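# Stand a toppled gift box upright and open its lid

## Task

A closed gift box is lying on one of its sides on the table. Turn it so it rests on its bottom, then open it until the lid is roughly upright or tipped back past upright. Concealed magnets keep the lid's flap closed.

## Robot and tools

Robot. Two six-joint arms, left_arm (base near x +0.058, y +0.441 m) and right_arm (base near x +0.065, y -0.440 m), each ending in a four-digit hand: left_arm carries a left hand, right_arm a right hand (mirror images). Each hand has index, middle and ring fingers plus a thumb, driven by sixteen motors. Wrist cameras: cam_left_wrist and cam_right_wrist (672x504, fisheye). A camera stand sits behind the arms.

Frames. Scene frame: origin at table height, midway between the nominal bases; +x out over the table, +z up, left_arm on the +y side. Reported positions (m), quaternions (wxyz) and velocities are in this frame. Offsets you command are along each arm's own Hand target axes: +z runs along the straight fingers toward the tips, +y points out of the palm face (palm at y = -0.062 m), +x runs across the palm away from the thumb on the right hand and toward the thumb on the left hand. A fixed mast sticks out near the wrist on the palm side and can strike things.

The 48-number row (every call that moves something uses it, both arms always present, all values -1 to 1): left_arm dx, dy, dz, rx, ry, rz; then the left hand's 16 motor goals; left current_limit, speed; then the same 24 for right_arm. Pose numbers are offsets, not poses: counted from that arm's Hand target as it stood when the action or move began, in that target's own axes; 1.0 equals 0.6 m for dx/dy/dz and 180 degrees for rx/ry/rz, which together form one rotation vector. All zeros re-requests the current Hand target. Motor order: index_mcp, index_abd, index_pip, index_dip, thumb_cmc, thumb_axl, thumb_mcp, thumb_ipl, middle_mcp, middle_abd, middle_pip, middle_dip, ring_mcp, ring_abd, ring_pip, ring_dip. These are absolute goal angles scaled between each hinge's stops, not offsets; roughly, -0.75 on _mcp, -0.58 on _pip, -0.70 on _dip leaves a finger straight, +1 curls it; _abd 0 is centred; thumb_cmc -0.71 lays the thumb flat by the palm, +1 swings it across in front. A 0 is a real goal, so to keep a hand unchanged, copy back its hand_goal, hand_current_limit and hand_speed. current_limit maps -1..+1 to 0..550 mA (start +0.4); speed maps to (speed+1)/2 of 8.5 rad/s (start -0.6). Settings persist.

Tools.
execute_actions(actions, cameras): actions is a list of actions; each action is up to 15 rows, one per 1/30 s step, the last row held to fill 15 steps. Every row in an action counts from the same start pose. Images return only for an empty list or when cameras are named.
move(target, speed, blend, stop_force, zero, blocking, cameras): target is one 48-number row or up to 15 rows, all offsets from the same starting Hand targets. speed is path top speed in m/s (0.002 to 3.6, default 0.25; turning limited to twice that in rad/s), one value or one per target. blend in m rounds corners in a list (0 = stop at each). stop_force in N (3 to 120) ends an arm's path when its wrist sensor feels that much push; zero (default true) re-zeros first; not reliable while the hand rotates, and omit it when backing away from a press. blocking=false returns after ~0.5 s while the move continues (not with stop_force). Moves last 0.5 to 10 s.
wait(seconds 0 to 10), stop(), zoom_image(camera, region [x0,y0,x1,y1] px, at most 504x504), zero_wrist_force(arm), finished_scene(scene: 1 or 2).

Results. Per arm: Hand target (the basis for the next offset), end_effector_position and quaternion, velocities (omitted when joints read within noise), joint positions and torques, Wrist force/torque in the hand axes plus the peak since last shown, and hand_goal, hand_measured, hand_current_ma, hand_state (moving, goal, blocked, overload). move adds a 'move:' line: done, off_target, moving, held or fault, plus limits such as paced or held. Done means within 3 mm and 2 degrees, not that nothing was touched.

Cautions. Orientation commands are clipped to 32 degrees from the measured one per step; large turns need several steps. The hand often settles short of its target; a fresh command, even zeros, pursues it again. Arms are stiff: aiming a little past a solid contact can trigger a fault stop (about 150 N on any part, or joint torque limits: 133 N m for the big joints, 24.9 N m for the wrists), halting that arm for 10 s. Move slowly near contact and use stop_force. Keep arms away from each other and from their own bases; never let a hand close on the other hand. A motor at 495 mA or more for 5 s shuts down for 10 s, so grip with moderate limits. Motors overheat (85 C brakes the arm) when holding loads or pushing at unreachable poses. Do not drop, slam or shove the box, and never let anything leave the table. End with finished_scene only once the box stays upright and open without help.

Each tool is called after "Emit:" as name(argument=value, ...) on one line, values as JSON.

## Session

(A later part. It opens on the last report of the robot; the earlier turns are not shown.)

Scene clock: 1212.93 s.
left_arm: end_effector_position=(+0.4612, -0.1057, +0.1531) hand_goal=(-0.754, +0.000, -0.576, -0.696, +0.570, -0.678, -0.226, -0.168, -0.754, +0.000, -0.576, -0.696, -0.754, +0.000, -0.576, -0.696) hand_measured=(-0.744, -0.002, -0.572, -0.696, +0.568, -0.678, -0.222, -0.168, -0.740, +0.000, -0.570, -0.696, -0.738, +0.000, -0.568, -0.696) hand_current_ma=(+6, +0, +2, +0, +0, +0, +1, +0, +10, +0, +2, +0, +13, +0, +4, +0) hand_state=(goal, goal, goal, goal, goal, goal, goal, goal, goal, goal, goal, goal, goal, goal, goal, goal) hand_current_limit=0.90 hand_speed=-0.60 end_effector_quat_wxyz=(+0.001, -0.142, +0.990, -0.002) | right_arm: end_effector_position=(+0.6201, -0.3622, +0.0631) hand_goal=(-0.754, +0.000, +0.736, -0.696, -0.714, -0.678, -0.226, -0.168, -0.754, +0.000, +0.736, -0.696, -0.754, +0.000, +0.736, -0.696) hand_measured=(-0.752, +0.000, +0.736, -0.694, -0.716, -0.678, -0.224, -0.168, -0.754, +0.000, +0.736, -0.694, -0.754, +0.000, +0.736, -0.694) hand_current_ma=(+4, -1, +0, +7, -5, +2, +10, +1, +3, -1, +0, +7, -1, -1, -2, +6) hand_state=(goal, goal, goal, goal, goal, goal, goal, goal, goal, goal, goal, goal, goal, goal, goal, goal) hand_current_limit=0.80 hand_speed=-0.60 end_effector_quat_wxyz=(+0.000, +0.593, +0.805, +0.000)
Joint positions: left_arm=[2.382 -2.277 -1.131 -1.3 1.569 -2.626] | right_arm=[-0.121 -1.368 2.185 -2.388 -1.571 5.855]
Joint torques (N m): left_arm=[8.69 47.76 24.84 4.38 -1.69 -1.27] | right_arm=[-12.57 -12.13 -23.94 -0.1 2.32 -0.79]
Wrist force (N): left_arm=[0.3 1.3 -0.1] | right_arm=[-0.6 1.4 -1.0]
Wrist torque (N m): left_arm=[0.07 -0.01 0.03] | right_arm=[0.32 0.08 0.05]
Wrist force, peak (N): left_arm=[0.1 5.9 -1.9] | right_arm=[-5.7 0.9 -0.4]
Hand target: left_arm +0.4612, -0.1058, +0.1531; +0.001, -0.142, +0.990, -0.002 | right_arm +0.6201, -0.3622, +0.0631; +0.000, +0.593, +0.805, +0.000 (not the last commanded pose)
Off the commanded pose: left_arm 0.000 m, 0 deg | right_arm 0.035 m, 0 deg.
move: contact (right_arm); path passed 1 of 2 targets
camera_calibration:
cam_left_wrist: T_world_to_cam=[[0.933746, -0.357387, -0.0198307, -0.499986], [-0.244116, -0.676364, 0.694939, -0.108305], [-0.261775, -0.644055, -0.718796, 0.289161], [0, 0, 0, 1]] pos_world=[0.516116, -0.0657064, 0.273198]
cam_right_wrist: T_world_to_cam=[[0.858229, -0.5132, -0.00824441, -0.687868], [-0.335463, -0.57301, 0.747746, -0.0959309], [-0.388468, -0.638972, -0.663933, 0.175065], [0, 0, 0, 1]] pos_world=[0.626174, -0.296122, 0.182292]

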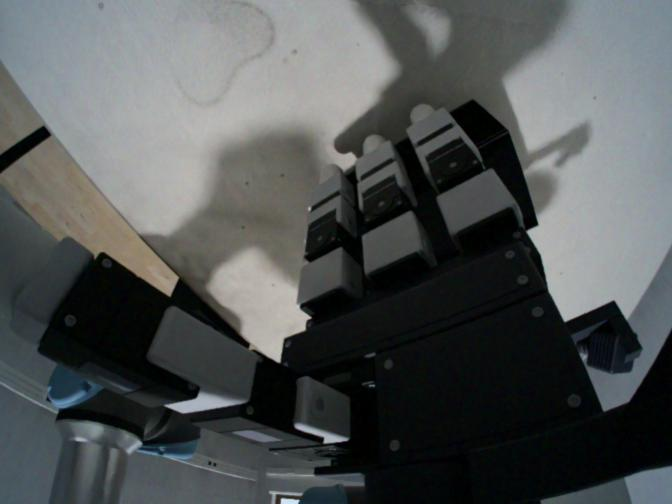

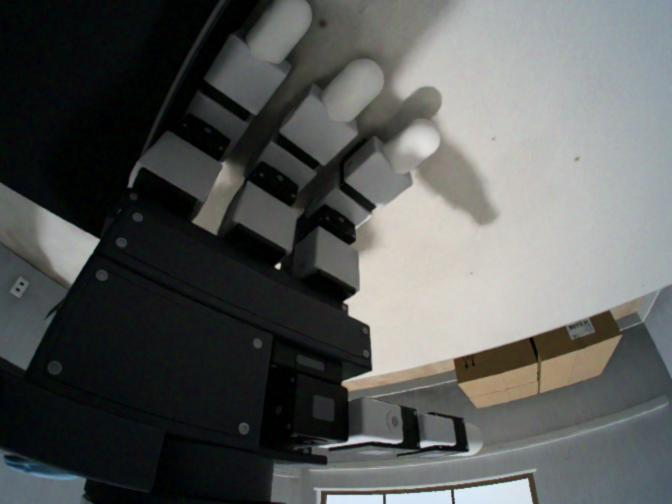

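Emit:
move(target=[[0,0,0,0,0,0,-0.754,0,-0.576,-0.696,0.571,-0.678,-0.226,-0.168,-0.754,0,-0.576,-0.696,-0.754,0,-0.576,-0.696,0.9,-0.6,-0.025,0,0,0,0,0,-0.754,0,0.737,-0.696,-0.714,-0.678,-0.226,-0.168,-0.754,0,0.737,-0.696,-0.754,0,0.737,-0.696,0.8,-0.6],[0,0,0,0,0,0,-0.754,0,-0.576,-0.696,0.571,-0.678,-0.226,-0.168,-0.754,0,-0.576,-0.696,-0.754,0,-0.576,-0.696,0.9,-0.6,-0.026,0,0,0,0,0,-0.754,0,0.737,-0.696,-0.714,-0.678,-0.226,-0.168,-0.754,0,0.737,-0.696,-0.754,0.333,0.62,-0.696,0.8,-0.6]], speed=0.05)

Emit:
move(target=[0,0,0,0,0,0,-0.754,0,-0.576,-0.696,0.571,-0.678,-0.226,-0.168,-0.754,0,-0.576,-0.696,-0.754,0,-0.576,-0.696,0.9,-0.6,0.07,0,0,0,0,0,-0.754,0,0.737,-0.696,-0.714,-0.678,-0.226,-0.168,-0.754,0,0.737,-0.696,-0.754,0.333,0.62,-0.696,0.8,-0.6], speed=0.02, stop_force=6, cameras=["all"])

Emit:
zoom_image(camera="cam_right_wrist", region=[80, 0, 400, 240])

Scene clock: 1246.97 s.
left_arm: end_effector_position=(+0.4612, -0.1058, +0.1531) hand_goal=(-0.754, +0.000, -0.576, -0.696, +0.570, -0.678, -0.226, -0.168, -0.754, +0.000, -0.576, -0.696, -0.754, +0.000, -0.576, -0.696) hand_measured=(-0.746, -0.002, -0.572, -0.696, +0.568, -0.678, -0.222, -0.168, -0.744, +0.000, -0.570, -0.696, -0.742, +0.000, -0.568, -0.696) hand_current_ma=(+4, +0, +1, +0, +0, +0, +1, +0, +6, +0, +2, +0, +8, +0, +4, +0) hand_state=(goal, goal, goal, goal, goal, goal, goal, goal, goal, goal, goal, goal, goal, goal, goal, goal) hand_current_limit=0.90 hand_speed=-0.60 end_effector_quat_wxyz=(+0.001, -0.142, +0.990, -0.002) | right_arm: end_effector_position=(+0.6247, -0.3771, +0.0632) hand_goal=(-0.754, +0.000, +0.736, -0.696, -0.714, -0.678, -0.226, -0.168, -0.754, +0.000, +0.736, -0.696, -0.754, +0.332, +0.620, -0.696) hand_measured=(-0.752, +0.000, +0.736, -0.694, -0.716, -0.678, -0.224, -0.168, -0.754, +0.000, +0.736, -0.694, -0.724, +0.308, +0.690, -0.694) hand_current_ma=(+3, -1, +0, +7, -5, +2, +10, +1, +3, -1, +0, +7, +128, -75, +299, +6) hand_state=(goal, goal, goal, goal, goal, goal, goal, goal, goal, goal, goal, goal, blocked, blocked, blocked, goal) hand_current_limit=0.80 hand_speed=-0.60 end_effector_quat_wxyz=(+0.000, +0.593, +0.805, +0.000)
Joint positions: left_arm=[2.382 -2.277 -1.131 -1.3 1.569 -2.626] | right_arm=[-0.152 -1.362 2.178 -2.386 -1.571 5.824]
Joint torques (N m): left_arm=[8.41 48.63 30.72 3.97 -0.84 -1.31] | right_arm=[-12.73 -10.51 -20.06 0.39 -0.18 -0.75]
Wrist force (N): left_arm=[0.4 0.8 -0.1] | right_arm=[-1.6 1.3 -6.1]
Wrist torque (N m): left_arm=[0.09 -0.01 0.05] | right_arm=[0.48 0.36 0.02]
Wrist force, peak (N): left_arm=[0.5 1.6 -0.2] | right_arm=[-1.7 1.1 -6.9]
Hand target: left_arm +0.4612, -0.1058, +0.1531; +0.001, -0.142, +0.990, -0.002 | right_arm +0.6247, -0.3771, +0.0632; +0.000, +0.593, +0.805, +0.000
Off the commanded pose: left_arm 0.000 m, 0 deg | right_arm 0.000 m, 0 deg.
move: done

Scene clock: 1249.17 s.
left_arm: end_effector_position=(+0.4612, -0.1058, +0.1531) hand_goal=(-0.754, +0.000, -0.576, -0.696, +0.570, -0.678, -0.226, -0.168, -0.754, +0.000, -0.576, -0.696, -0.754, +0.000, -0.576, -0.696) hand_measured=(-0.738, -0.002, -0.570, -0.696, +0.568, -0.678, -0.222, -0.168, -0.732, +0.000, -0.568, -0.696, -0.726, +0.000, -0.564, -0.696) hand_current_ma=(+14, +0, +2, +0, +0, +0, +1, +0, +24, +0, +3, +0, +32, +0, +7, +0) hand_state=(goal, goal, goal, goal, goal, goal, goal, goal, blocked, goal, goal, goal, blocked, goal, goal, goal) hand_current_limit=0.90 hand_speed=-0.60 end_effector_quat_wxyz=(+0.001, -0.142, +0.990, -0.002) | right_arm: end_effector_position=(+0.6200, -0.3620, +0.0631) hand_goal=(-0.754, +0.000, +0.736, -0.696, -0.714, -0.678, -0.226, -0.168, -0.754, +0.000, +0.736, -0.696, -0.754, +0.332, +0.620, -0.696) hand_measured=(-0.752, +0.000, +0.736, -0.694, -0.716, -0.678, -0.224, -0.168, -0.754, +0.000, +0.736, -0.694, -0.720, +0.298, +0.686, -0.694) hand_current_ma=(+3, -1, +0, +7, -5, +2, +10, +1, +3, -1, +0, +7, +140, -116, +281, +6) hand_state=(goal, goal, goal, goal, goal, goal, goal, goal, goal, goal, goal, goal, blocked, blocked, blocked, goal) hand_current_limit=0.80 hand_speed=-0.60 end_effector_quat_wxyz=(+0.000, +0.593, +0.805, +0.000)
Joint positions: left_arm=[2.382 -2.277 -1.131 -1.3 1.569 -2.626] | right_arm=[-0.121 -1.368 2.185 -2.388 -1.571 5.855]
Joint torques (N m): left_arm=[7.87 48.26 28.1 3.77 0.31 -1.2] | right_arm=[-12.79 -9.71 -20.98 0.76 2.25 -0.89]
Wrist force (N): left_arm=[0.7 4.4 -1.7] | right_arm=[-2.1 1.6 -6.1]
Wrist torque (N m): left_arm=[0.09 -0.06 -0.05] | right_arm=[0.47 0.32 0.02]
Wrist force, peak (N): left_arm=[0.9 6.4 -2.3] | right_arm=[-7.7 1.4 -6.0]
Hand target: left_arm +0.4612, -0.1058, +0.1531; +0.001, -0.142, +0.990, -0.002 | right_arm +0.6200, -0.3620, +0.0631; +0.000, +0.593, +0.805, +0.000 (not the last commanded pose)
Off the commanded pose: left_arm 0.000 m, 0 deg | right_arm 0.026 m, 0 deg.
move: contact (right_arm)
camera_calibration:
cam_left_wrist: T_world_to_cam=[[0.933738, -0.35741, -0.0198065, -0.49999], [-0.244148, -0.676351, 0.694939, -0.108288], [-0.261774, -0.644055, -0.718796, 0.289161], [0, 0, 0, 1]] pos_world=[0.516116, -0.0657064, 0.273198]
cam_right_wrist: T_world_to_cam=[[0.858259, -0.51315, -0.00830735, -0.687671], [-0.335389, -0.573054, 0.747745, -0.0959087], [-0.388466, -0.638973, -0.663934, 0.175153], [0, 0, 0, 1]] pos_world=[0.626074, -0.295921, 0.182292]

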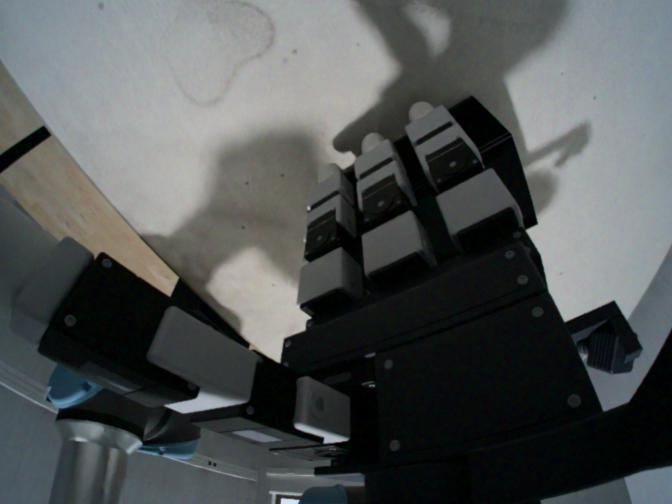

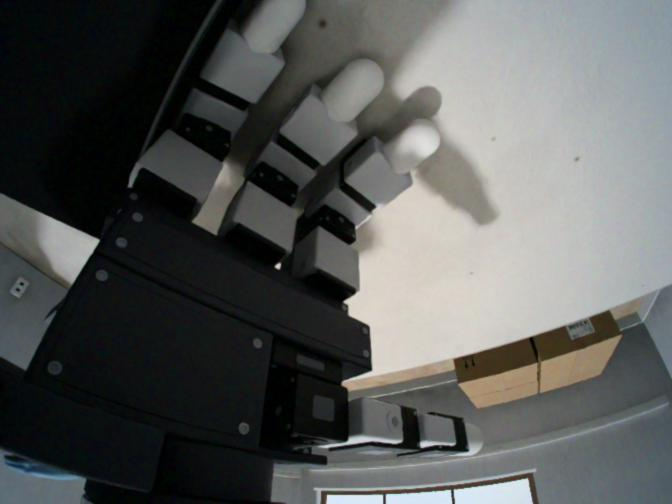

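Scaled by 1.575 from the camera's 672x504 image, which has a finer 960x720 frame.

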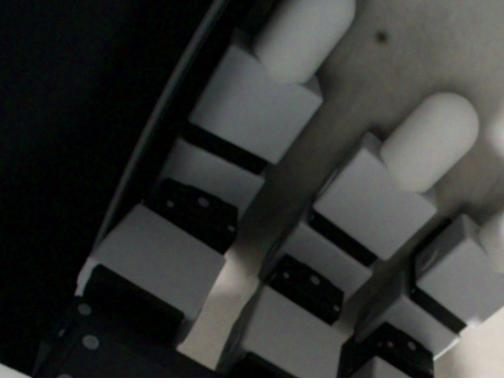

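Emit:
move(target=[[0,0,0,0,0,0,-0.754,0,-0.576,-0.696,0.571,-0.678,-0.226,-0.168,-0.754,0,-0.576,-0.696,-0.754,0,-0.576,-0.696,0.9,-0.6,-0.06,0,0,0,0,0,-0.754,0,0.737,-0.696,-0.714,-0.678,-0.226,-0.168,-0.754,0,0.737,-0.696,-0.754,0.333,0.62,-0.696,0.8,-0.6],[0,0,0,0,0,0,-0.754,0,-0.576,-0.696,0.571,-0.678,-0.226,-0.168,-0.754,0,-0.576,-0.696,-0.754,0,-0.576,-0.696,0.9,-0.6,-0.06,0,-0.06,0,0,0,0.342,0,-0.576,-0.696,-0.714,-0.678,-0.226,-0.168,0.342,0,-0.576,-0.696,-0.754,0.05,0.72,-0.696,0.8,-0.6],[0,0,0,0,0,0,-0.754,0,-0.576,-0.696,0.571,-0.678,-0.226,-0.168,-0.754,0,-0.576,-0.696,-0.754,0,-0.576,-0.696,0.9,-0.6,-0.06,0,0.02,0,0.111,0,0.342,0,-0.576,-0.696,-0.714,-0.678,-0.226,-0.168,0.342,0,-0.576,-0.696,-0.754,0.05,0.72,-0.696,0.8,-0.6]], speed=0.12)

Emit:
move(target=[0,0,0,0,0,0,-0.754,0,-0.576,-0.696,0.571,-0.678,-0.226,-0.168,-0.754,0,-0.576,-0.696,-0.754,0,-0.576,-0.696,0.9,-0.6,0.02,0,0.06,0,0,0,0.342,0,-0.576,-0.696,-0.714,-0.678,-0.226,-0.168,0.342,0,-0.576,-0.696,-0.754,0.05,0.72,-0.696,0.8,-0.6], speed=0.01, stop_force=3, cameras=["cam_right_wrist"])

Emit:
zoom_image(camera="cam_right_wrist", region=[80, 0, 400, 240])

Scene clock: 1280.80 s.
left_arm: end_effector_position=(+0.4612, -0.1058, +0.1531) hand_goal=(-0.754, +0.000, -0.576, -0.696, +0.570, -0.678, -0.226, -0.168, -0.754, +0.000, -0.576, -0.696, -0.754, +0.000, -0.576, -0.696) hand_measured=(-0.746, -0.002, -0.572, -0.696, +0.568, -0.678, -0.222, -0.168, -0.744, +0.000, -0.570, -0.696, -0.744, +0.000, -0.568, -0.696) hand_current_ma=(+5, +0, +2, +0, +0, +0, +1, +0, +6, +0, +2, +0, +7, +0, +3, +0) hand_state=(goal, goal, goal, goal, goal, goal, goal, goal, goal, goal, goal, goal, goal, goal, goal, goal) hand_current_limit=0.90 hand_speed=-0.60 end_effector_quat_wxyz=(+0.001, -0.142, +0.990, -0.002) | right_arm: end_effector_position=(+0.6307, -0.3964, +0.0512) hand_goal=(+0.342, +0.000, -0.576, -0.696, -0.714, -0.678, -0.226, -0.168, +0.342, +0.000, -0.576, -0.696, -0.754, +0.050, +0.720, -0.696) hand_measured=(+0.320, +0.000, -0.576, -0.694, -0.716, -0.678, -0.224, -0.168, +0.324, +0.000, -0.576, -0.694, -0.754, +0.052, +0.712, -0.694) hand_current_ma=(-90, -1, +1, +7, -5, +2, +10, +1, -71, -1, +1, +7, +3, +5, -25, +6) hand_state=(blocked, goal, goal, goal, goal, goal, goal, goal, goal, goal, goal, goal, goal, goal, goal, goal) hand_current_limit=0.80 hand_speed=-0.60 end_effector_quat_wxyz=(-0.139, +0.584, +0.793, +0.103) end_effector_velocity=(-0.001, +0.000, -0.001) end_effector_angular_velocity=(+0.006, +0.004, +0.000)
Joint positions: left_arm=[2.382 -2.277 -1.131 -1.3 1.569 -2.626] | right_arm=[-0.334 -1.31 2.095 -2.142 -1.294 5.613]
Joint velocities: left_arm=[within noise] | right_arm=[-0.002 0.003 -0.001 0.005 0.003 -0.003]
Joint torques (N m): left_arm=[8.65 47.86 20.44 2.31 0.83 -1.03] | right_arm=[-12.42 -15.59 -22.99 0.23 2.93 -0.88]
Wrist force (N): left_arm=[0.3 0.9 -0.3] | right_arm=[0.1 0.8 -1.2]
Wrist torque (N m): left_arm=[0.12 0.00 0.05] | right_arm=[0.35 0.00 0.07]
Wrist force, peak (N): left_arm=[0.6 4.6 -1.5] | right_arm=[0.9 1.4 -7.0]
Hand target: left_arm +0.4612, -0.1058, +0.1531; +0.001, -0.142, +0.990, -0.002 | right_arm +0.6307, -0.3964, +0.0512; -0.140, +0.584, +0.793, +0.103
Off the commanded pose: left_arm 0.000 m, 0 deg | right_arm 0.000 m, 0 deg.
move: done

Scene clock: 1283.57 s.
left_arm: end_effector_position=(+0.4612, -0.1058, +0.1531) hand_goal=(-0.754, +0.000, -0.576, -0.696, +0.570, -0.678, -0.226, -0.168, -0.754, +0.000, -0.576, -0.696, -0.754, +0.000, -0.576, -0.696) hand_measured=(-0.746, -0.002, -0.572, -0.696, +0.568, -0.678, -0.222, -0.168, -0.744, +0.000, -0.570, -0.696, -0.744, +0.000, -0.568, -0.696) hand_current_ma=(+5, +0, +2, +0, +0, +0, +1, +0, +6, +0, +2, +0, +7, +0, +3, +0) hand_state=(goal, goal, goal, goal, goal, goal, goal, goal, goal, goal, goal, goal, goal, goal, goal, goal) hand_current_limit=0.90 hand_speed=-0.60 end_effector_quat_wxyz=(+0.001, -0.142, +0.990, -0.002) | right_arm: end_effector_position=(+0.6280, -0.3878, +0.0399) hand_goal=(+0.342, +0.000, -0.576, -0.696, -0.714, -0.678, -0.226, -0.168, +0.342, +0.000, -0.576, -0.696, -0.754, +0.050, +0.720, -0.696) hand_measured=(+0.358, +0.000, -0.576, -0.694, -0.716, -0.678, -0.224, -0.168, +0.324, +0.000, -0.576, -0.694, -0.754, +0.052, +0.716, -0.694) hand_current_ma=(+64, -1, +1, +7, -5, +2, +10, +1, -69, -1, +1, +7, +3, +5, -16, +6) hand_state=(goal, goal, goal, goal, goal, goal, goal, goal, goal, goal, goal, goal, goal, goal, goal, goal) hand_current_limit=0.80 hand_speed=-0.60 end_effector_quat_wxyz=(-0.140, +0.584, +0.793, +0.103)
Joint positions: left_arm=[2.382 -2.277 -1.131 -1.3 1.569 -2.626] | right_arm=[-0.319 -1.293 2.114 -2.182 -1.29 5.628]
Joint torques (N m): left_arm=[8.27 48.3 19.71 1.73 0.94 -1.15] | right_arm=[-14 -44.55 -22.88 0.42 -1.4 -0.72]
Wrist force (N): left_arm=[0.4 0.9 -0.1] | right_arm=[1.2 0.9 -2.8]
Wrist torque (N m): left_arm=[0.10 -0.01 0.05] | right_arm=[0.38 -0.03 0.00]
Wrist force, peak (N): left_arm=[0.6 1.2 0.0] | right_arm=[1.3 -0.3 -5.1]
Hand target: left_arm +0.4612, -0.1058, +0.1531; +0.001, -0.142, +0.990, -0.002 | right_arm +0.6280, -0.3878, +0.0399; -0.140, +0.584, +0.793, +0.103 (not the last commanded pose)
Off the commanded pose: left_arm 0.000 m, 0 deg | right_arm 0.024 m, 0 deg.
move: contact (right_arm)
camera_calibration:
cam_right_wrist: T_world_to_cam=[[0.844134, -0.467673, -0.262145, -0.671419], [-0.267711, -0.79132, 0.549677, -0.209936], [-0.46451, -0.393822, -0.793181, 0.294311], [0, 0, 0, 1]] pos_world=[0.647275, -0.364225, 0.172829]
Images, in order (width x height): cam_right_wrist 672x504.

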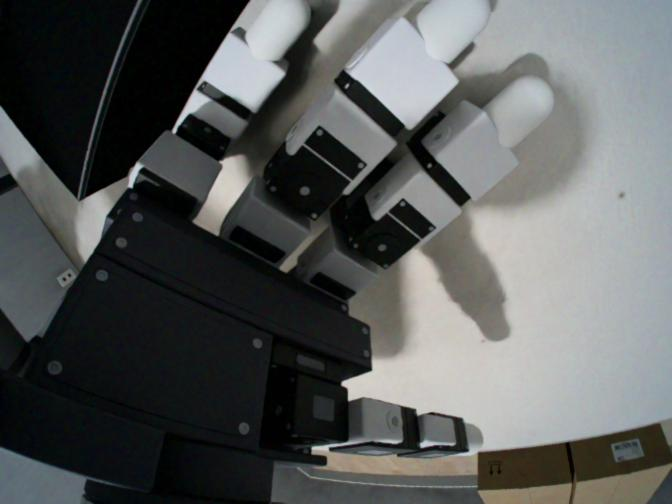

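Scaled by 1.575 from the camera's 672x504 image, which has a finer 960x720 frame.

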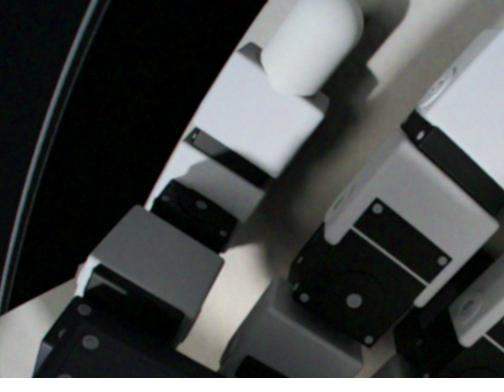

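Emit:
move(target=[0,0,0,0,0,0,-0.754,0,-0.576,-0.696,0.571,-0.678,-0.226,-0.168,-0.754,0,-0.576,-0.696,-0.754,0,-0.576,-0.696,0.9,-0.6,0.0034,0,-0.0094,0,0,0,0.685,0,-0.576,-0.696,-0.714,-0.678,-0.226,-0.168,0.685,0,-0.576,-0.696,-0.754,0.05,0.72,-0.696,0.8,-0.6], speed=0.05)

Emit:
move(target=[0,0,0,0,0,0,-0.754,0,-0.576,-0.696,0.571,-0.678,-0.226,-0.168,-0.754,0,-0.576,-0.696,-0.754,0,-0.576,-0.696,0.9,-0.6,-0.02,0,0.055,0,0,0,0.685,0,-0.576,-0.696,-0.714,-0.678,-0.226,-0.168,0.685,0,-0.576,-0.696,-0.754,0.05,0.72,-0.696,0.8,-0.6], speed=0.01, stop_force=3, cameras=["cam_right_wrist"])

Emit:
zoom_image(camera="cam_right_wrist", region=[80, 0, 400, 240])

Scene clock: 1305.30 s.
left_arm: end_effector_position=(+0.4612, -0.1058, +0.1531) hand_goal=(-0.754, +0.000, -0.576, -0.696, +0.570, -0.678, -0.226, -0.168, -0.754, +0.000, -0.576, -0.696, -0.754, +0.000, -0.576, -0.696) hand_measured=(-0.746, -0.002, -0.572, -0.696, +0.568, -0.678, -0.222, -0.168, -0.744, +0.000, -0.570, -0.696, -0.744, +0.000, -0.568, -0.696) hand_current_ma=(+5, +0, +2, +0, +0, +0, +1, +0, +6, +0, +2, +0, +7, +0, +3, +0) hand_state=(goal, goal, goal, goal, goal, goal, goal, goal, goal, goal, goal, goal, goal, goal, goal, goal) hand_current_limit=0.90 hand_speed=-0.60 end_effector_quat_wxyz=(+0.001, -0.142, +0.990, -0.002) | right_arm: end_effector_position=(+0.6280, -0.3878, +0.0457) hand_goal=(+0.684, +0.000, -0.576, -0.696, -0.714, -0.678, -0.226, -0.168, +0.684, +0.000, -0.576, -0.696, -0.754, +0.050, +0.720, -0.696) hand_measured=(+0.662, +0.000, -0.576, -0.694, -0.716, -0.678, -0.224, -0.168, +0.666, +0.000, -0.576, -0.694, -0.754, +0.052, +0.716, -0.694) hand_current_ma=(-90, -1, +0, +7, -5, +2, +10, +1, -72, -1, +0, +6, +3, +5, -16, +6) hand_state=(blocked, goal, goal, goal, goal, goal, goal, goal, goal, goal, goal, goal, goal, goal, goal, goal) hand_current_limit=0.80 hand_speed=-0.60 end_effector_quat_wxyz=(-0.140, +0.584, +0.793, +0.103)
Joint positions: left_arm=[2.382 -2.277 -1.131 -1.3 1.569 -2.626] | right_arm=[-0.319 -1.305 2.109 -2.165 -1.29 5.628]
Joint torques (N m): left_arm=[8.32 48.14 19.5 1.09 0.83 -1.16] | right_arm=[-12.96 -45.1 -24.14 0.18 -1.22 -0.64]
Wrist force (N): left_arm=[0.4 1.0 0.0] | right_arm=[0.1 0.9 -1.1]
Wrist torque (N m): left_arm=[0.10 -0.01 0.05] | right_arm=[0.34 0.01 -0.02]
Wrist force, peak (N): left_arm=[0.5 1.2 0.0] | right_arm=[1.4 0.7 -3.1]
Hand target: left_arm +0.4612, -0.1058, +0.1531; +0.001, -0.142, +0.990, -0.002 | right_arm +0.6280, -0.3878, +0.0459; -0.140, +0.584, +0.793, +0.103
Off the commanded pose: left_arm 0.000 m, 0 deg | right_arm 0.000 m, 0 deg.
move: done

Scene clock: 1307.23 s.
left_arm: end_effector_position=(+0.4612, -0.1058, +0.1531) hand_goal=(-0.754, +0.000, -0.576, -0.696, +0.570, -0.678, -0.226, -0.168, -0.754, +0.000, -0.576, -0.696, -0.754, +0.000, -0.576, -0.696) hand_measured=(-0.746, -0.002, -0.572, -0.696, +0.568, -0.678, -0.222, -0.168, -0.744, +0.000, -0.570, -0.696, -0.744, +0.000, -0.568, -0.696) hand_current_ma=(+5, +0, +2, +0, +0, +0, +1, +0, +6, +0, +2, +0, +7, +0, +3, +0) hand_state=(goal, goal, goal, goal, goal, goal, goal, goal, goal, goal, goal, goal, goal, goal, goal, goal) hand_current_limit=0.90 hand_speed=-0.60 end_effector_quat_wxyz=(+0.001, -0.142, +0.990, -0.002) | right_arm: end_effector_position=(+0.6280, -0.3878, +0.0387) hand_goal=(+0.684, +0.000, -0.576, -0.696, -0.714, -0.678, -0.226, -0.168, +0.684, +0.000, -0.576, -0.696, -0.754, +0.050, +0.720, -0.696) hand_measured=(+0.662, +0.000, -0.576, -0.694, -0.716, -0.678, -0.224, -0.168, +0.666, +0.000, -0.576, -0.694, -0.748, +0.052, +0.728, -0.694) hand_current_ma=(-90, -1, +0, +7, -5, +2, +10, +1, -71, -1, +0, +6, +18, +5, +25, +6) hand_state=(blocked, goal, goal, goal, goal, goal, goal, goal, goal, goal, goal, goal, goal, goal, goal, goal) hand_current_limit=0.80 hand_speed=-0.60 end_effector_quat_wxyz=(-0.140, +0.584, +0.793, +0.103)
Joint positions: left_arm=[2.382 -2.277 -1.131 -1.3 1.569 -2.626] | right_arm=[-0.319 -1.291 2.115 -2.185 -1.29 5.628]
Joint torques (N m): left_arm=[8.41 48.35 19.4 0.75 0.91 -1.08] | right_arm=[-11.9 -45.51 -22.56 0.17 -1.35 -0.36]
Wrist force (N): left_arm=[0.2 0.9 -0.3] | right_arm=[0.3 0.9 -1.7]
Wrist torque (N m): left_arm=[0.12 0.02 0.03] | right_arm=[0.34 0.04 0.00]
Wrist force, peak (N): left_arm=[0.4 1.3 -0.2] | right_arm=[1.7 0.0 -4.6]
Hand target: left_arm +0.4612, -0.1058, +0.1531; +0.001, -0.142, +0.990, -0.002 | right_arm +0.6280, -0.3878, +0.0387; -0.140, +0.584, +0.793, +0.103 (not the last commanded pose)
Off the commanded pose: left_arm 0.000 m, 0 deg | right_arm 0.028 m, 0 deg.
move: contact (right_arm)
camera_calibration:
cam_right_wrist: T_world_to_cam=[[0.844134, -0.467673, -0.262145, -0.671733], [-0.267711, -0.79132, 0.549677, -0.209277], [-0.46451, -0.393822, -0.793181, 0.293359], [0, 0, 0, 1]] pos_world=[0.647275, -0.364225, 0.171629]
Images, in order (width x height): cam_right_wrist 672x504.

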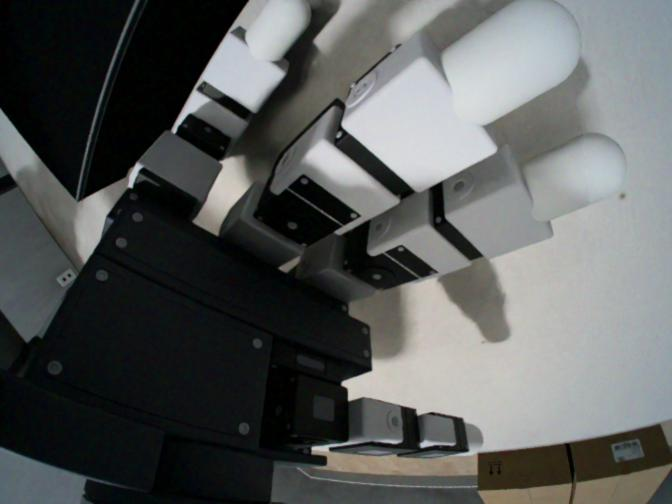

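Scaled by 1.575 from the camera's 672x504 image, which has a finer 960x720 frame.

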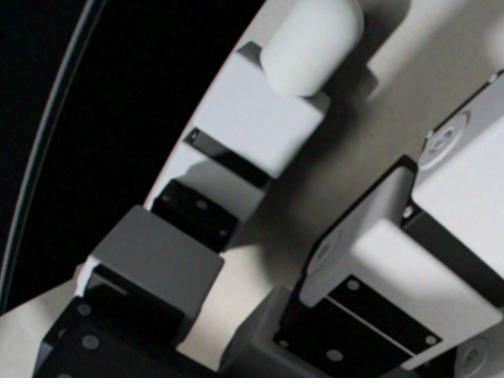

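Emit:
move(target=[[0,0,0,0,0,0,-0.754,0,-0.576,-0.696,0.571,-0.678,-0.226,-0.168,-0.754,0,-0.576,-0.696,-0.754,0,-0.576,-0.696,0.9,-0.6,0.0009,0,-0.0024,0,0,0,0.685,0,-0.576,-0.696,-0.714,-0.678,-0.226,-0.168,0.685,0,-0.576,-0.696,-0.754,0.05,0.72,-0.696,0.8,-0.6],[0,0,0,0,0,0,-0.754,0,-0.576,-0.696,0.571,-0.678,-0.226,-0.168,-0.754,0,-0.576,-0.696,-0.754,0,-0.576,-0.696,0.9,-0.6,0.0714,0,0.0233,0,0,0,0.685,0,-0.576,-0.696,-0.714,-0.678,-0.226,-0.168,0.685,0,-0.576,-0.696,-0.754,0.05,0.72,-0.696,0.8,-0.6]], speed=0.015, stop_force=6)

Emit:
move(target=[0,0,0,0,0,0,-0.754,0,-0.576,-0.696,0.571,-0.678,-0.226,-0.168,-0.754,0,-0.576,-0.696,-0.754,0,-0.576,-0.696,0.9,-0.6,0.0086,0,-0.0235,0,0,0,0.685,0,-0.576,-0.696,-0.714,-0.678,-0.226,-0.168,0.685,0,-0.576,-0.696,-0.754,0.05,0.72,-0.696,0.8,-0.6], speed=0.01, cameras=["all"])

Emit:
zoom_image(camera="cam_right_wrist", region=[80, 0, 400, 240])

Emit:
zoom_image(camera="cam_left_wrist", region=[280, 40, 560, 260])

Scene clock: 1330.60 s.
left_arm: end_effector_position=(+0.4612, -0.1057, +0.1531) hand_goal=(-0.754, +0.000, -0.576, -0.696, +0.570, -0.678, -0.226, -0.168, -0.754, +0.000, -0.576, -0.696, -0.754, +0.000, -0.576, -0.696) hand_measured=(-0.738, -0.002, -0.570, -0.696, +0.568, -0.678, -0.222, -0.168, -0.734, +0.000, -0.570, -0.696, -0.730, +0.000, -0.566, -0.696) hand_current_ma=(+14, +0, +2, +0, +0, +0, +1, +0, +21, +0, +3, +0, +25, +0, +5, +0) hand_state=(goal, goal, goal, goal, goal, goal, goal, goal, blocked, goal, goal, goal, blocked, goal, goal, goal) hand_current_limit=0.90 hand_speed=-0.60 end_effector_quat_wxyz=(+0.001, -0.142, +0.990, -0.002) | right_arm: end_effector_position=(+0.6221, -0.3688, +0.0402) hand_goal=(+0.684, +0.000, -0.576, -0.696, -0.714, -0.678, -0.226, -0.168, +0.684, +0.000, -0.576, -0.696, -0.754, +0.050, +0.720, -0.696) hand_measured=(+0.662, +0.000, -0.576, -0.694, -0.716, -0.678, -0.224, -0.168, +0.666, +0.000, -0.576, -0.694, -0.746, +0.022, +0.728, -0.694) hand_current_ma=(-90, -1, +0, +7, -5, +2, +10, +1, -71, -1, +0, +6, +28, -96, +25, +6) hand_state=(blocked, goal, goal, goal, goal, goal, goal, goal, goal, goal, goal, goal, goal, blocked, goal, goal) hand_current_limit=0.80 hand_speed=-0.60 end_effector_quat_wxyz=(-0.140, +0.584, +0.793, +0.103)
Joint positions: left_arm=[2.382 -2.277 -1.131 -1.3 1.569 -2.626] | right_arm=[-0.285 -1.305 2.133 -2.199 -1.283 5.663]
Joint torques (N m): left_arm=[7.93 48.03 19.46 3.35 0.91 -1.06] | right_arm=[-12.26 -14.25 -21.4 0.57 -1.36 -1.06]
Wrist force (N): left_arm=[0.7 3.6 -1.0] | right_arm=[-1.6 1.3 -1.9]
Wrist torque (N m): left_arm=[0.07 -0.05 -0.01] | right_arm=[0.37 -0.09 0.05]
Wrist force, peak (N): left_arm=[0.4 5.9 -2.0] | right_arm=[-5.1 0.6 -4.0]
Hand target: left_arm +0.4612, -0.1058, +0.1531; +0.001, -0.142, +0.990, -0.002 | right_arm +0.6221, -0.3688, +0.0402; -0.140, +0.584, +0.793, +0.103 (not the last commanded pose)
Off the commanded pose: left_arm 0.000 m, 0 deg | right_arm 0.025 m, 0 deg.
move: contact (right_arm); path passed 1 of 2 targets

Scene clock: 1332.47 s.
left_arm: end_effector_position=(+0.4612, -0.1058, +0.1531) hand_goal=(-0.754, +0.000, -0.576, -0.696, +0.570, -0.678, -0.226, -0.168, -0.754, +0.000, -0.576, -0.696, -0.754, +0.000, -0.576, -0.696) hand_measured=(-0.722, -0.002, -0.564, -0.696, +0.568, -0.678, -0.222, -0.168, -0.718, +0.000, -0.564, -0.696, -0.716, +0.000, -0.562, -0.696) hand_current_ma=(+42, +0, +7, +0, +0, +0, +1, +0, +50, +0, +7, +0, +53, +0, +10, +0) hand_state=(blocked, goal, goal, goal, goal, goal, goal, goal, blocked, goal, goal, goal, blocked, goal, goal, goal) hand_current_limit=0.90 hand_speed=-0.60 end_effector_quat_wxyz=(+0.001, -0.142, +0.990, -0.002) | right_arm: end_effector_position=(+0.6221, -0.3689, +0.0551) hand_goal=(+0.684, +0.000, -0.576, -0.696, -0.714, -0.678, -0.226, -0.168, +0.684, +0.000, -0.576, -0.696, -0.754, +0.050, +0.720, -0.696) hand_measured=(+0.662, +0.000, -0.576, -0.694, -0.716, -0.678, -0.224, -0.168, +0.666, +0.000, -0.576, -0.694, -0.756, -0.008, +0.712, -0.696) hand_current_ma=(-90, -1, +0, +7, -5, +2, +10, +1, -71, -1, +0, +6, -10, -207, -29, +2) hand_state=(blocked, goal, goal, goal, goal, goal, goal, goal, goal, goal, goal, goal, goal, blocked, goal, goal) hand_current_limit=0.80 hand_speed=-0.60 end_effector_quat_wxyz=(-0.140, +0.584, +0.793, +0.103)
Joint positions: left_arm=[2.382 -2.277 -1.131 -1.3 1.569 -2.626] | right_arm=[-0.285 -1.335 2.12 -2.156 -1.283 5.663]
Joint torques (N m): left_arm=[7.75 47.42 20.13 5.14 0.32 -1.05] | right_arm=[10.39 -46.16 -22.3 0.99 4.23 1]
Wrist force (N): left_arm=[1.3 10.3 -3.0] | right_arm=[-9.0 1.7 0.1]
Wrist torque (N m): left_arm=[-0.01 -0.12 -0.16] | right_arm=[0.31 -0.69 -0.22]
Wrist force, peak (N): left_arm=[1.3 10.3 -3.0] | right_arm=[-9.0 1.7 0.1]
Hand target: left_arm +0.4612, -0.1058, +0.1531; +0.001, -0.142, +0.990, -0.002 | right_arm +0.6221, -0.3688, +0.0553; -0.140, +0.584, +0.793, +0.103
Off the commanded pose: left_arm 0.000 m, 0 deg | right_arm 0.000 m, 0 deg.
move: done
camera_calibration:
cam_left_wrist: T_world_to_cam=[[0.933746, -0.357387, -0.0198307, -0.499986], [-0.244116, -0.676364, 0.694939, -0.108305], [-0.261775, -0.644055, -0.718796, 0.289161], [0, 0, 0, 1]] pos_world=[0.516116, -0.0657064, 0.273198]
cam_right_wrist: T_world_to_cam=[[0.844156, -0.467655, -0.262108, -0.653583], [-0.267674, -0.791288, 0.54974, -0.20486], [-0.464491, -0.393907, -0.793149, 0.311062], [0, 0, 0, 1]] pos_world=[0.641375, -0.345225, 0.188029]

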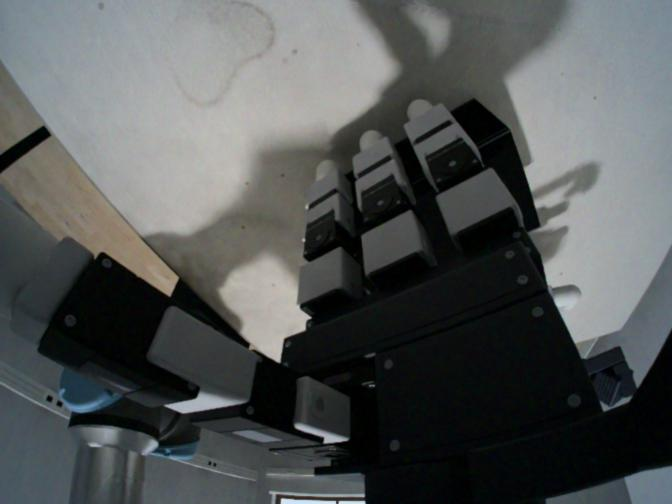

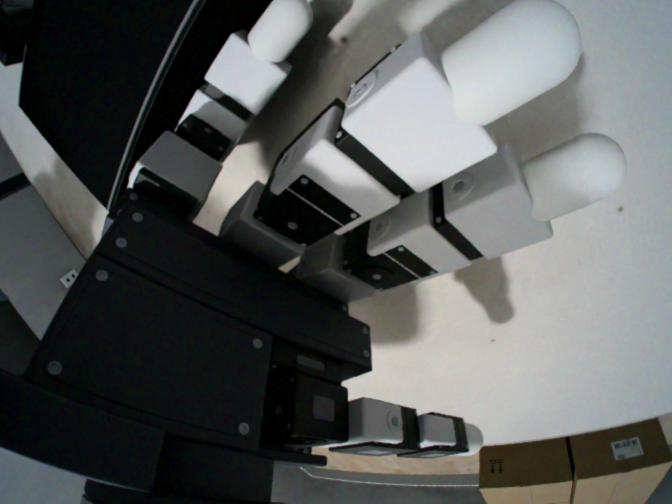

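Scaled by 1.575 from the camera's 672x504 image, which has a finer 960x720 frame.

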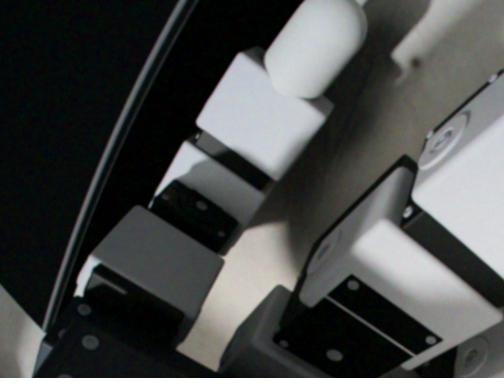

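Scaled by 1.800 from the camera's 672x504 image, which has a finer 960x720 frame.

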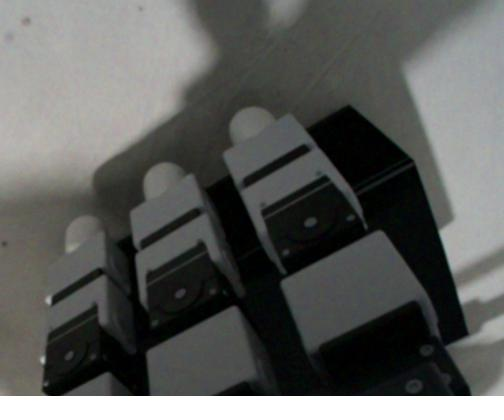

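Emit:
move(target=[[0,0,0,0,0,0,-0.754,0,-0.576,-0.696,0.571,-0.678,-0.226,-0.168,-0.754,0,-0.576,-0.696,-0.754,0,-0.576,-0.696,0.9,-0.6,-0.15,-0.05,0,0,0,0,0.685,0,-0.576,-0.696,-0.714,-0.678,-0.226,-0.168,0.685,0,-0.576,-0.696,-0.754,0.05,0.72,-0.696,0.8,-0.6],[0,0,0,0,0,0,-0.754,0,-0.576,-0.696,0.571,-0.678,-0.226,-0.168,-0.754,0,-0.576,-0.696,-0.754,0,-0.576,-0.696,0.9,-0.6,-0.15,-0.3,0,0,0,0,0.685,0,-0.576,-0.696,-0.714,-0.678,-0.226,-0.168,0.685,0,-0.576,-0.696,-0.754,0.05,0.72,-0.696,0.8,-0.6]], speed=0.2, blend=[0.03,0], cameras=["cam_right_wrist"])

Emit:
zoom_image(camera="cam_right_wrist", region=[200, 0, 560, 250])

Scene clock: 1350.30 s.
left_arm: end_effector_position=(+0.4612, -0.1058, +0.1531) hand_goal=(-0.754, +0.000, -0.576, -0.696, +0.570, -0.678, -0.226, -0.168, -0.754, +0.000, -0.576, -0.696, -0.754, +0.000, -0.576, -0.696) hand_measured=(-0.746, -0.002, -0.572, -0.696, +0.568, -0.678, -0.222, -0.168, -0.744, +0.000, -0.570, -0.696, -0.744, +0.000, -0.570, -0.696) hand_current_ma=(+5, +0, +2, +0, +0, +0, +1, +0, +6, +0, +2, +0, +6, +0, +3, +0) hand_state=(goal, goal, goal, goal, goal, goal, goal, goal, goal, goal, goal, goal, goal, goal, goal, goal) hand_current_limit=0.90 hand_speed=-0.60 end_effector_quat_wxyz=(+0.001, -0.142, +0.990, -0.002) | right_arm: end_effector_position=(+0.4801, -0.4992, +0.0272) hand_goal=(+0.684, +0.000, -0.576, -0.696, -0.714, -0.678, -0.226, -0.168, +0.684, +0.000, -0.576, -0.696, -0.754, +0.050, +0.720, -0.696) hand_measured=(+0.678, +0.000, -0.576, -0.694, -0.716, -0.678, -0.224, -0.168, +0.666, +0.000, -0.576, -0.694, -0.612, +0.074, +0.812, -0.696) hand_current_ma=(-23, -1, +0, +7, -5, +2, +10, +1, -70, -1, +0, +6, +495, +81, +404, +2) hand_state=(goal, goal, goal, goal, goal, goal, goal, goal, goal, goal, goal, goal, blocked, blocked, blocked, goal) hand_current_limit=0.80 hand_speed=-0.60 end_effector_quat_wxyz=(-0.138, +0.585, +0.791, +0.116)
Joint positions: left_arm=[2.382 -2.277 -1.131 -1.3 1.569 -2.626] | right_arm=[-0.748 -1.539 2.447 -2.173 -1.374 5.202]
Joint torques (N m): left_arm=[8.04 47.41 23.81 0.16 -0.78 -1.01] | right_arm=[-16.26 -9.47 12.15 0.19 -13.87 -2.05]
Wrist force (N): left_arm=[0.3 0.9 -0.2] | right_arm=[35.5 25.7 -81.0]
Wrist torque (N m): left_arm=[0.10 -0.02 0.04] | right_arm=[6.48 6.88 4.66]
Wrist force, peak (N): left_arm=[1.1 10.5 -3.0] | right_arm=[45.3 40.2 -130.1]
Hand target: left_arm +0.4612, -0.1058, +0.1531; +0.001, -0.142, +0.990, -0.002 | right_arm +0.4753, -0.5030, +0.0245; -0.140, +0.584, +0.793, +0.103
Off the commanded pose: left_arm 0.000 m, 0 deg | right_arm 0.007 m, 2 deg.
move: off_target (right_arm)
camera_calibration:
cam_right_wrist: T_world_to_cam=[[0.844841, -0.46972, -0.25614, -0.603472], [-0.28389, -0.799369, 0.529543, -0.326327], [-0.453487, -0.374664, -0.808688, 0.17638], [0, 0, 0, 1]] pos_world=[0.497183, -0.478235, 0.160868]
Images, in order (width x height): cam_right_wrist 672x504.

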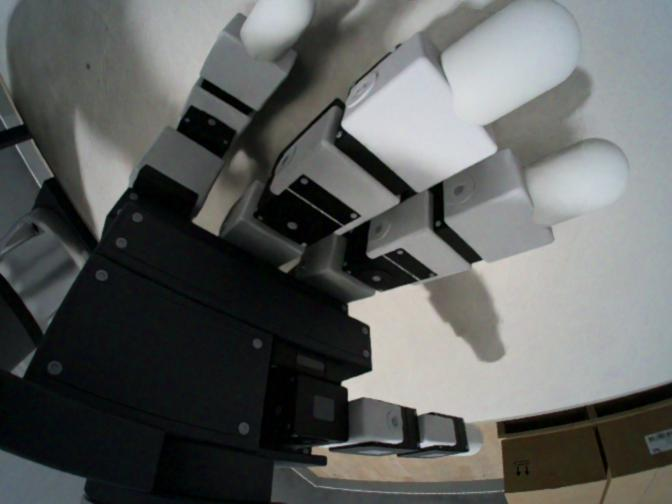

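Scaled by 1.400 from the camera's 672x504 image, which has a finer 960x720 frame.

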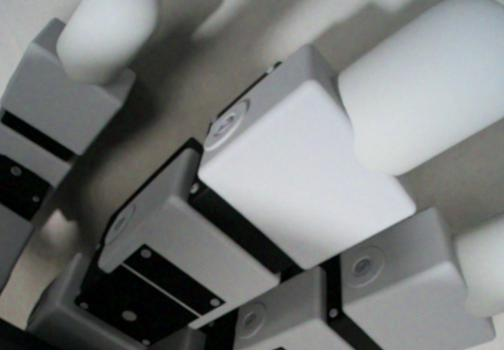

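Emit:
move(target=[0,0,0,0,0,0,-0.754,0,-0.576,-0.696,0.571,-0.678,-0.226,-0.168,-0.754,0,-0.576,-0.696,-0.754,0,-0.576,-0.696,0.9,-0.6,0.0855,0,-0.235,0,-0.111,0,-0.754,0,-0.576,-0.696,-0.714,-0.678,-0.226,-0.168,-0.754,0,-0.576,-0.696,-0.754,0,-0.576,-0.696,0.6,-0.6], speed=0.2, cameras=["cam_right_wrist"])

Scene clock: 1359.33 s.
left_arm: end_effector_position=(+0.4612, -0.1058, +0.1531) hand_goal=(-0.754, +0.000, -0.576, -0.696, +0.570, -0.678, -0.226, -0.168, -0.754, +0.000, -0.576, -0.696, -0.754, +0.000, -0.576, -0.696) hand_measured=(-0.746, -0.002, -0.572, -0.696, +0.568, -0.678, -0.222, -0.168, -0.744, +0.000, -0.570, -0.696, -0.744, +0.000, -0.570, -0.696) hand_current_ma=(+5, +0, +2, +0, +0, +0, +1, +0, +6, +0, +2, +0, +6, +0, +3, +0) hand_state=(goal, goal, goal, goal, goal, goal, goal, goal, goal, goal, goal, goal, goal, goal, goal, goal) hand_current_limit=0.90 hand_speed=-0.60 end_effector_quat_wxyz=(+0.001, -0.142, +0.990, -0.002) | right_arm: end_effector_position=(+0.4753, -0.5029, +0.1744) hand_goal=(-0.754, +0.000, -0.576, -0.696, -0.714, -0.678, -0.226, -0.168, -0.754, +0.000, -0.576, -0.696, -0.754, +0.000, -0.576, -0.696) hand_measured=(-0.750, +0.000, -0.576, -0.694, -0.716, -0.678, -0.224, -0.168, -0.750, +0.000, -0.576, -0.694, -0.752, +0.002, -0.572, -0.696) hand_current_ma=(+15, -1, +0, +7, -5, +2, +10, +1, +12, -1, +0, +6, +5, +5, +10, +2) hand_state=(goal, goal, goal, goal, goal, goal, goal, goal, goal, goal, goal, goal, goal, goal, goal, goal) hand_current_limit=0.60 hand_speed=-0.60 end_effector_quat_wxyz=(+0.000, +0.593, +0.805, +0.000)
Joint positions: left_arm=[2.382 -2.277 -1.131 -1.3 1.569 -2.626] | right_arm=[-0.614 -1.958 2.356 -1.969 -1.571 5.363]
Joint torques (N m): left_arm=[8 48.45 28.7 0.29 1.17 -0.88] | right_arm=[10.84 -18.95 -28.21 -0.12 -2.14 1.73]
Wrist force (N): left_arm=[0.3 1.0 -0.5] | right_arm=[1.4 -0.8 0.3]
Wrist torque (N m): left_arm=[0.15 -0.02 0.04] | right_arm=[-0.11 -0.18 0.02]
Wrist force, peak (N): left_arm=[0.3 1.2 -0.5] | right_arm=[35.2 25.6 -80.3]
Hand target: left_arm +0.4612, -0.1058, +0.1531; +0.001, -0.142, +0.990, -0.002 | right_arm +0.4753, -0.5029, +0.1746; +0.000, +0.593, +0.805, +0.000
Off the commanded pose: left_arm 0.000 m, 0 deg | right_arm 0.000 m, 0 deg.
move: done
camera_calibration:
cam_right_wrist: T_world_to_cam=[[0.858274, -0.513122, -0.00849037, -0.634853], [-0.335357, -0.573304, 0.747568, -0.308463], [-0.388461, -0.638771, -0.664131, 0.10282], [0, 0, 0, 1]] pos_world=[0.481374, -0.436921, 0.293493]
Images, in order (width x height): cam_right_wrist 672x504.

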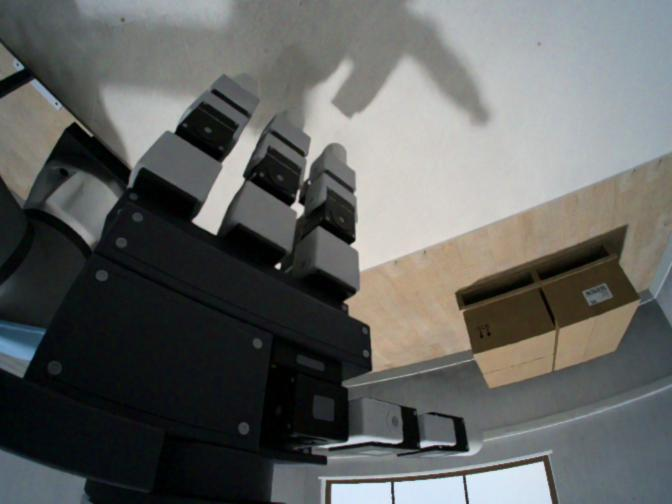

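Emit:
move(target=[[0,0,0,0,0,0,-0.754,0,-0.576,-0.696,0.571,-0.678,-0.226,-0.168,-0.754,0,-0.576,-0.696,-0.754,0,-0.576,-0.696,0.9,-0.6,0,0,-0.1,0,0,-0.5,0.4,0,0.5,-0.696,-0.714,-0.678,-0.226,-0.168,0.4,0,0.5,-0.696,0.4,0,0.5,-0.696,0.6,-0.6]], speed=0.4)

Scene clock: 1380.03 s.
left_arm: end_effector_position=(+0.4612, -0.1058, +0.1531) hand_goal=(-0.754, +0.000, -0.576, -0.696, +0.570, -0.678, -0.226, -0.168, -0.754, +0.000, -0.576, -0.696, -0.754, +0.000, -0.576, -0.696) hand_measured=(-0.746, -0.002, -0.572, -0.696, +0.568, -0.678, -0.222, -0.168, -0.744, +0.000, -0.570, -0.696, -0.744, +0.000, -0.570, -0.696) hand_current_ma=(+5, +0, +2, +0, +0, +0, +1, +0, +6, +0, +2, +0, +6, +0, +3, +0) hand_state=(goal, goal, goal, goal, goal, goal, goal, goal, goal, goal, goal, goal, goal, goal, goal, goal) hand_current_limit=0.90 hand_speed=-0.60 end_effector_quat_wxyz=(+0.001, -0.142, +0.990, -0.002) | right_arm: end_effector_position=(+0.4753, -0.5029, +0.2346) hand_goal=(+0.400, +0.000, +0.500, -0.696, -0.714, -0.678, -0.226, -0.168, +0.400, +0.000, +0.500, -0.696, +0.400, +0.000, +0.500, -0.696) hand_measured=(+0.380, +0.000, +0.496, -0.694, -0.716, -0.678, -0.224, -0.168, +0.384, +0.000, +0.496, -0.694, +0.382, +0.002, +0.496, -0.696) hand_current_ma=(-83, -1, -16, +7, -5, +2, +10, +1, -66, -1, -14, +6, -67, +5, -16, +2) hand_state=(blocked, goal, goal, goal, goal, goal, goal, goal, goal, goal, goal, goal, goal, goal, goal, goal) hand_current_limit=0.60 hand_speed=-0.60 end_effector_quat_wxyz=(+0.000, -0.150, +0.989, +0.000)
Joint positions: left_arm=[2.382 -2.277 -1.131 -1.3 1.569 -2.626] | right_arm=[-0.651 -1.697 2.008 -1.882 -1.571 3.755]
Joint torques (N m): left_arm=[7.55 47.71 30.91 0.32 1.19 -0.68] | right_arm=[11.54 -2.74 -28.48 0.02 2.62 -0.54]
Wrist force (N): left_arm=[0.3 1.0 -0.3] | right_arm=[1.1 -0.6 0.1]
Wrist torque (N m): left_arm=[0.13 -0.03 0.05] | right_arm=[0.07 -0.16 0.11]
Wrist force, peak (N): left_arm=[0.3 1.3 -0.1] | right_arm=[1.4 -1.1 0.3]
Hand target: left_arm +0.4612, -0.1058, +0.1531; +0.001, -0.142, +0.990, -0.002 | right_arm +0.4753, -0.5029, +0.2346; +0.000, -0.150, +0.989, +0.000
Off the commanded pose: left_arm 0.000 m, 0 deg | right_arm 0.000 m, 0 deg.
move: done

Emit:
move(target=[[0,0,0,0,0,0,-0.754,0,-0.576,-0.696,0.571,-0.678,-0.226,-0.168,-0.754,0,-0.576,-0.696,-0.754,0,-0.576,-0.696,0.9,-0.6,-0.24,0.087,0.141,0,0,-0.61,0.4,0,0.5,-0.696,-0.714,-0.678,-0.226,-0.168,0.4,0,0.5,-0.696,0.4,0,0.5,-0.696,0.6,-0.6]], speed=0.4, cameras=["cam_right_wrist"])

Scene clock: 1391.57 s.
left_arm: end_effector_position=(+0.4612, -0.1058, +0.1531) hand_goal=(-0.754, +0.000, -0.576, -0.696, +0.570, -0.678, -0.226, -0.168, -0.754, +0.000, -0.576, -0.696, -0.754, +0.000, -0.576, -0.696) hand_measured=(-0.746, -0.002, -0.572, -0.696, +0.568, -0.678, -0.222, -0.168, -0.744, +0.000, -0.570, -0.696, -0.744, +0.000, -0.570, -0.696) hand_current_ma=(+5, +0, +2, +0, +0, +0, +1, +0, +6, +0, +2, +0, +6, +0, +3, +0) hand_state=(goal, goal, goal, goal, goal, goal, goal, goal, goal, goal, goal, goal, goal, goal, goal, goal) hand_current_limit=0.90 hand_speed=-0.60 end_effector_quat_wxyz=(+0.001, -0.142, +0.990, -0.002) | right_arm: end_effector_position=(+0.5973, -0.4104, +0.1500) hand_goal=(+0.400, +0.000, +0.500, -0.696, -0.714, -0.678, -0.226, -0.168, +0.400, +0.000, +0.500, -0.696, +0.400, +0.000, +0.500, -0.696) hand_measured=(+0.380, +0.000, +0.496, -0.694, -0.716, -0.678, -0.224, -0.168, +0.384, +0.000, +0.496, -0.694, +0.382, +0.002, +0.496, -0.696) hand_current_ma=(-83, -1, -16, +7, -5, +2, +10, +1, -66, -1, -14, +6, -67, +5, -16, +2) hand_state=(blocked, goal, goal, goal, goal, goal, goal, goal, goal, goal, goal, goal, goal, goal, goal, goal) hand_current_limit=0.60 hand_speed=-0.60 end_effector_quat_wxyz=(+0.000, +0.895, -0.446, +0.000)
Joint positions: left_arm=[2.382 -2.277 -1.131 -1.3 1.569 -2.626] | right_arm=[-0.11 -1.2 1.675 -2.045 -1.571 2.38]
Joint torques (N m): left_arm=[7.49 47.4 31.19 0.19 1.06 -0.63] | right_arm=[11.77 -24.33 -27.44 -4.6 2.2 -0.67]
Wrist force (N): left_arm=[0.2 1.0 -0.1] | right_arm=[1.4 -0.4 0.5]
Wrist torque (N m): left_arm=[0.11 0.00 0.04] | right_arm=[0.11 -0.17 0.16]
Wrist force, peak (N): left_arm=[0.6 1.2 -0.3] | right_arm=[1.8 -0.4 0.7]
Hand target: left_arm +0.4612, -0.1058, +0.1531; +0.001, -0.142, +0.990, -0.002 | right_arm +0.5973, -0.4104, +0.1500; +0.000, +0.895, -0.446, +0.000
Off the commanded pose: left_arm 0.000 m, 0 deg | right_arm 0.000 m, 0 deg.
move: done
camera_calibration:
cam_right_wrist: T_world_to_cam=[[-0.981249, 0.192558, -0.00849386, 0.696119], [0.121686, 0.653066, 0.74746, 0.0340145], [0.149476, 0.732411, -0.664252, 0.434631], [0, 0, 0, 1]] pos_world=[0.61396, -0.474586, 0.269193]
Images, in order (width x height): cam_right_wrist 672x504.

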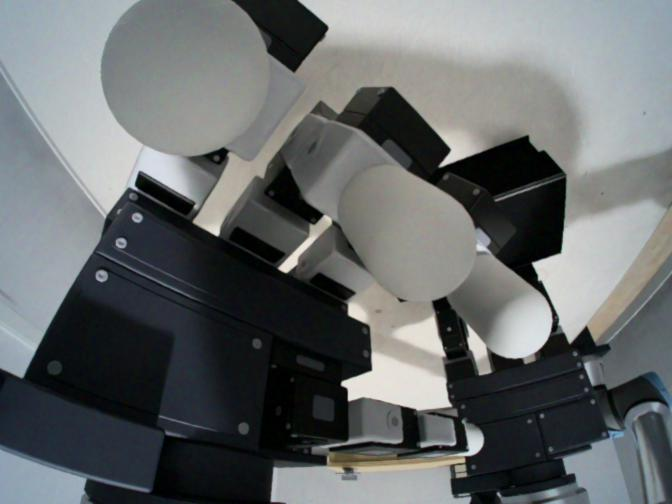

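Straighten the index out of view.

Emit:
move(target=[0,0,0,0,0,0,-0.754,0,-0.576,-0.696,0.571,-0.678,-0.226,-0.168,-0.754,0,-0.576,-0.696,-0.754,0,-0.576,-0.696,0.9,-0.6,0,0,-0.04,0,0,-0.06,-0.754,0,-0.576,-0.696,-0.714,-0.678,-0.226,-0.168,-0.754,0,-0.576,-0.696,-0.754,0,-0.576,-0.696,0.6,-0.6], speed=0.2, cameras=["cam_right_wrist"])

Emit:
zoom_image(camera="cam_right_wrist", region=[340, 40, 640, 260])

Scene clock: 1398.37 s.
left_arm: end_effector_position=(+0.4612, -0.1058, +0.1531) hand_goal=(-0.754, +0.000, -0.576, -0.696, +0.570, -0.678, -0.226, -0.168, -0.754, +0.000, -0.576, -0.696, -0.754, +0.000, -0.576, -0.696) hand_measured=(-0.746, -0.002, -0.572, -0.696, +0.568, -0.678, -0.222, -0.168, -0.744, +0.000, -0.570, -0.696, -0.744, +0.000, -0.570, -0.696) hand_current_ma=(+5, +0, +2, +0, +0, +0, +1, +0, +6, +0, +2, +0, +6, +0, +3, +0) hand_state=(goal, goal, goal, goal, goal, goal, goal, goal, goal, goal, goal, goal, goal, goal, goal, goal) hand_current_limit=0.90 hand_speed=-0.60 end_effector_quat_wxyz=(+0.001, -0.142, +0.990, -0.002) | right_arm: end_effector_position=(+0.5973, -0.4104, +0.1739) hand_goal=(-0.754, +0.000, -0.576, -0.696, -0.714, -0.678, -0.226, -0.168, -0.754, +0.000, -0.576, -0.696, -0.754, +0.000, -0.576, -0.696) hand_measured=(-0.750, +0.000, -0.574, -0.694, -0.716, -0.678, -0.224, -0.168, -0.750, +0.000, -0.574, -0.694, -0.750, +0.002, -0.574, -0.696) hand_current_ma=(+14, -1, +7, +7, -5, +2, +10, +1, +12, -1, +6, +6, +12, +5, +7, +2) hand_state=(goal, goal, goal, goal, goal, goal, goal, goal, goal, goal, goal, goal, goal, goal, goal, goal) hand_current_limit=0.60 hand_speed=-0.60 end_effector_quat_wxyz=(+0.000, +0.933, -0.360, +0.000)
Joint positions: left_arm=[2.382 -2.277 -1.131 -1.3 1.569 -2.626] | right_arm=[-0.086 -1.238 1.66 -1.993 -1.571 2.215]
Joint torques (N m): left_arm=[7.63 48.5 30.73 0.29 1.13 -0.56] | right_arm=[12.11 -53.34 -27.27 -0.1 2.26 -0.79]
Wrist force (N): left_arm=[0.3 1.1 -0.2] | right_arm=[1.1 -0.3 0.5]
Wrist torque (N m): left_arm=[0.14 -0.01 0.03] | right_arm=[-0.04 -0.15 0.15]
Wrist force, peak (N): left_arm=[0.4 1.2 -0.4] | right_arm=[1.8 -0.3 0.5]
Hand target: left_arm +0.4612, -0.1058, +0.1531; +0.001, -0.142, +0.990, -0.002 | right_arm +0.5973, -0.4104, +0.1740; +0.000, +0.933, -0.360, +0.000
Off the commanded pose: left_arm 0.000 m, 0 deg | right_arm 0.000 m, 0 deg.
move: done
camera_calibration:
cam_right_wrist: T_world_to_cam=[[-0.99995, 0.00525526, -0.00847205, 0.630581], [-0.00284161, 0.664299, 0.747462, 0.0950986], [0.00955608, 0.747449, -0.664251, 0.540208], [0, 0, 0, 1]] pos_world=[0.625658, -0.470265, 0.293093]
Images, in order (width x height): cam_right_wrist 672x504.

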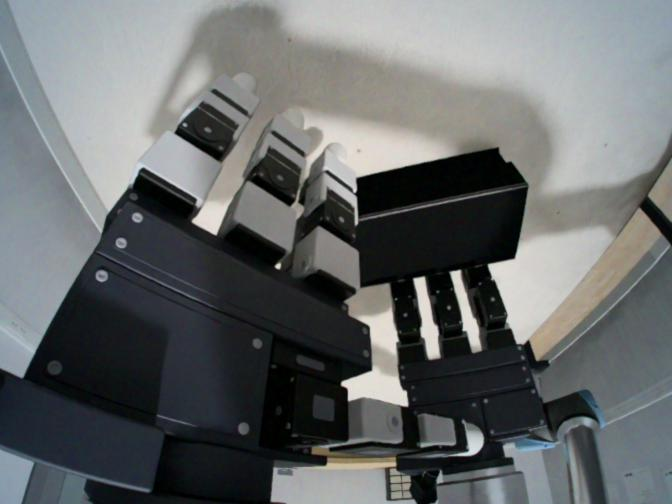

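Scaled by 1.680 from the camera's 672x504 image, which has a finer 960x720 frame.

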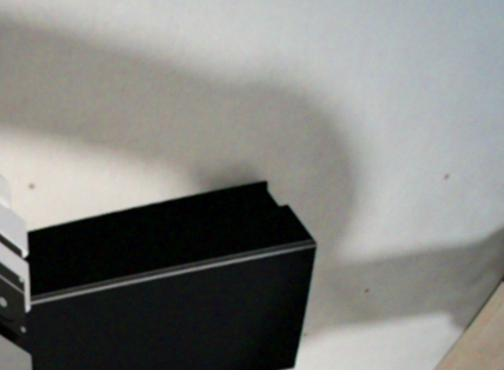

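Emit:
zoom_image(camera="cam_right_wrist", region=[480, 140, 540, 195])

Scaled by 8.400 from the camera's 672x504 image, which has a finer 960x720 frame.

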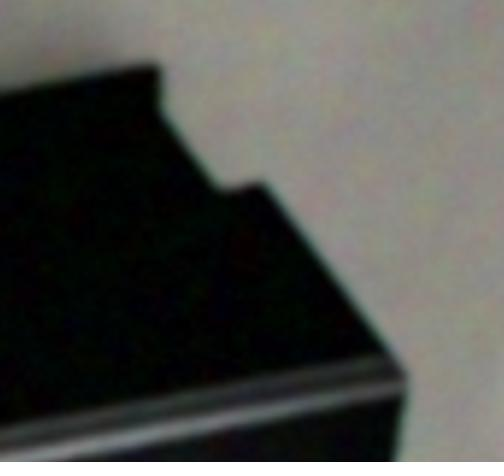

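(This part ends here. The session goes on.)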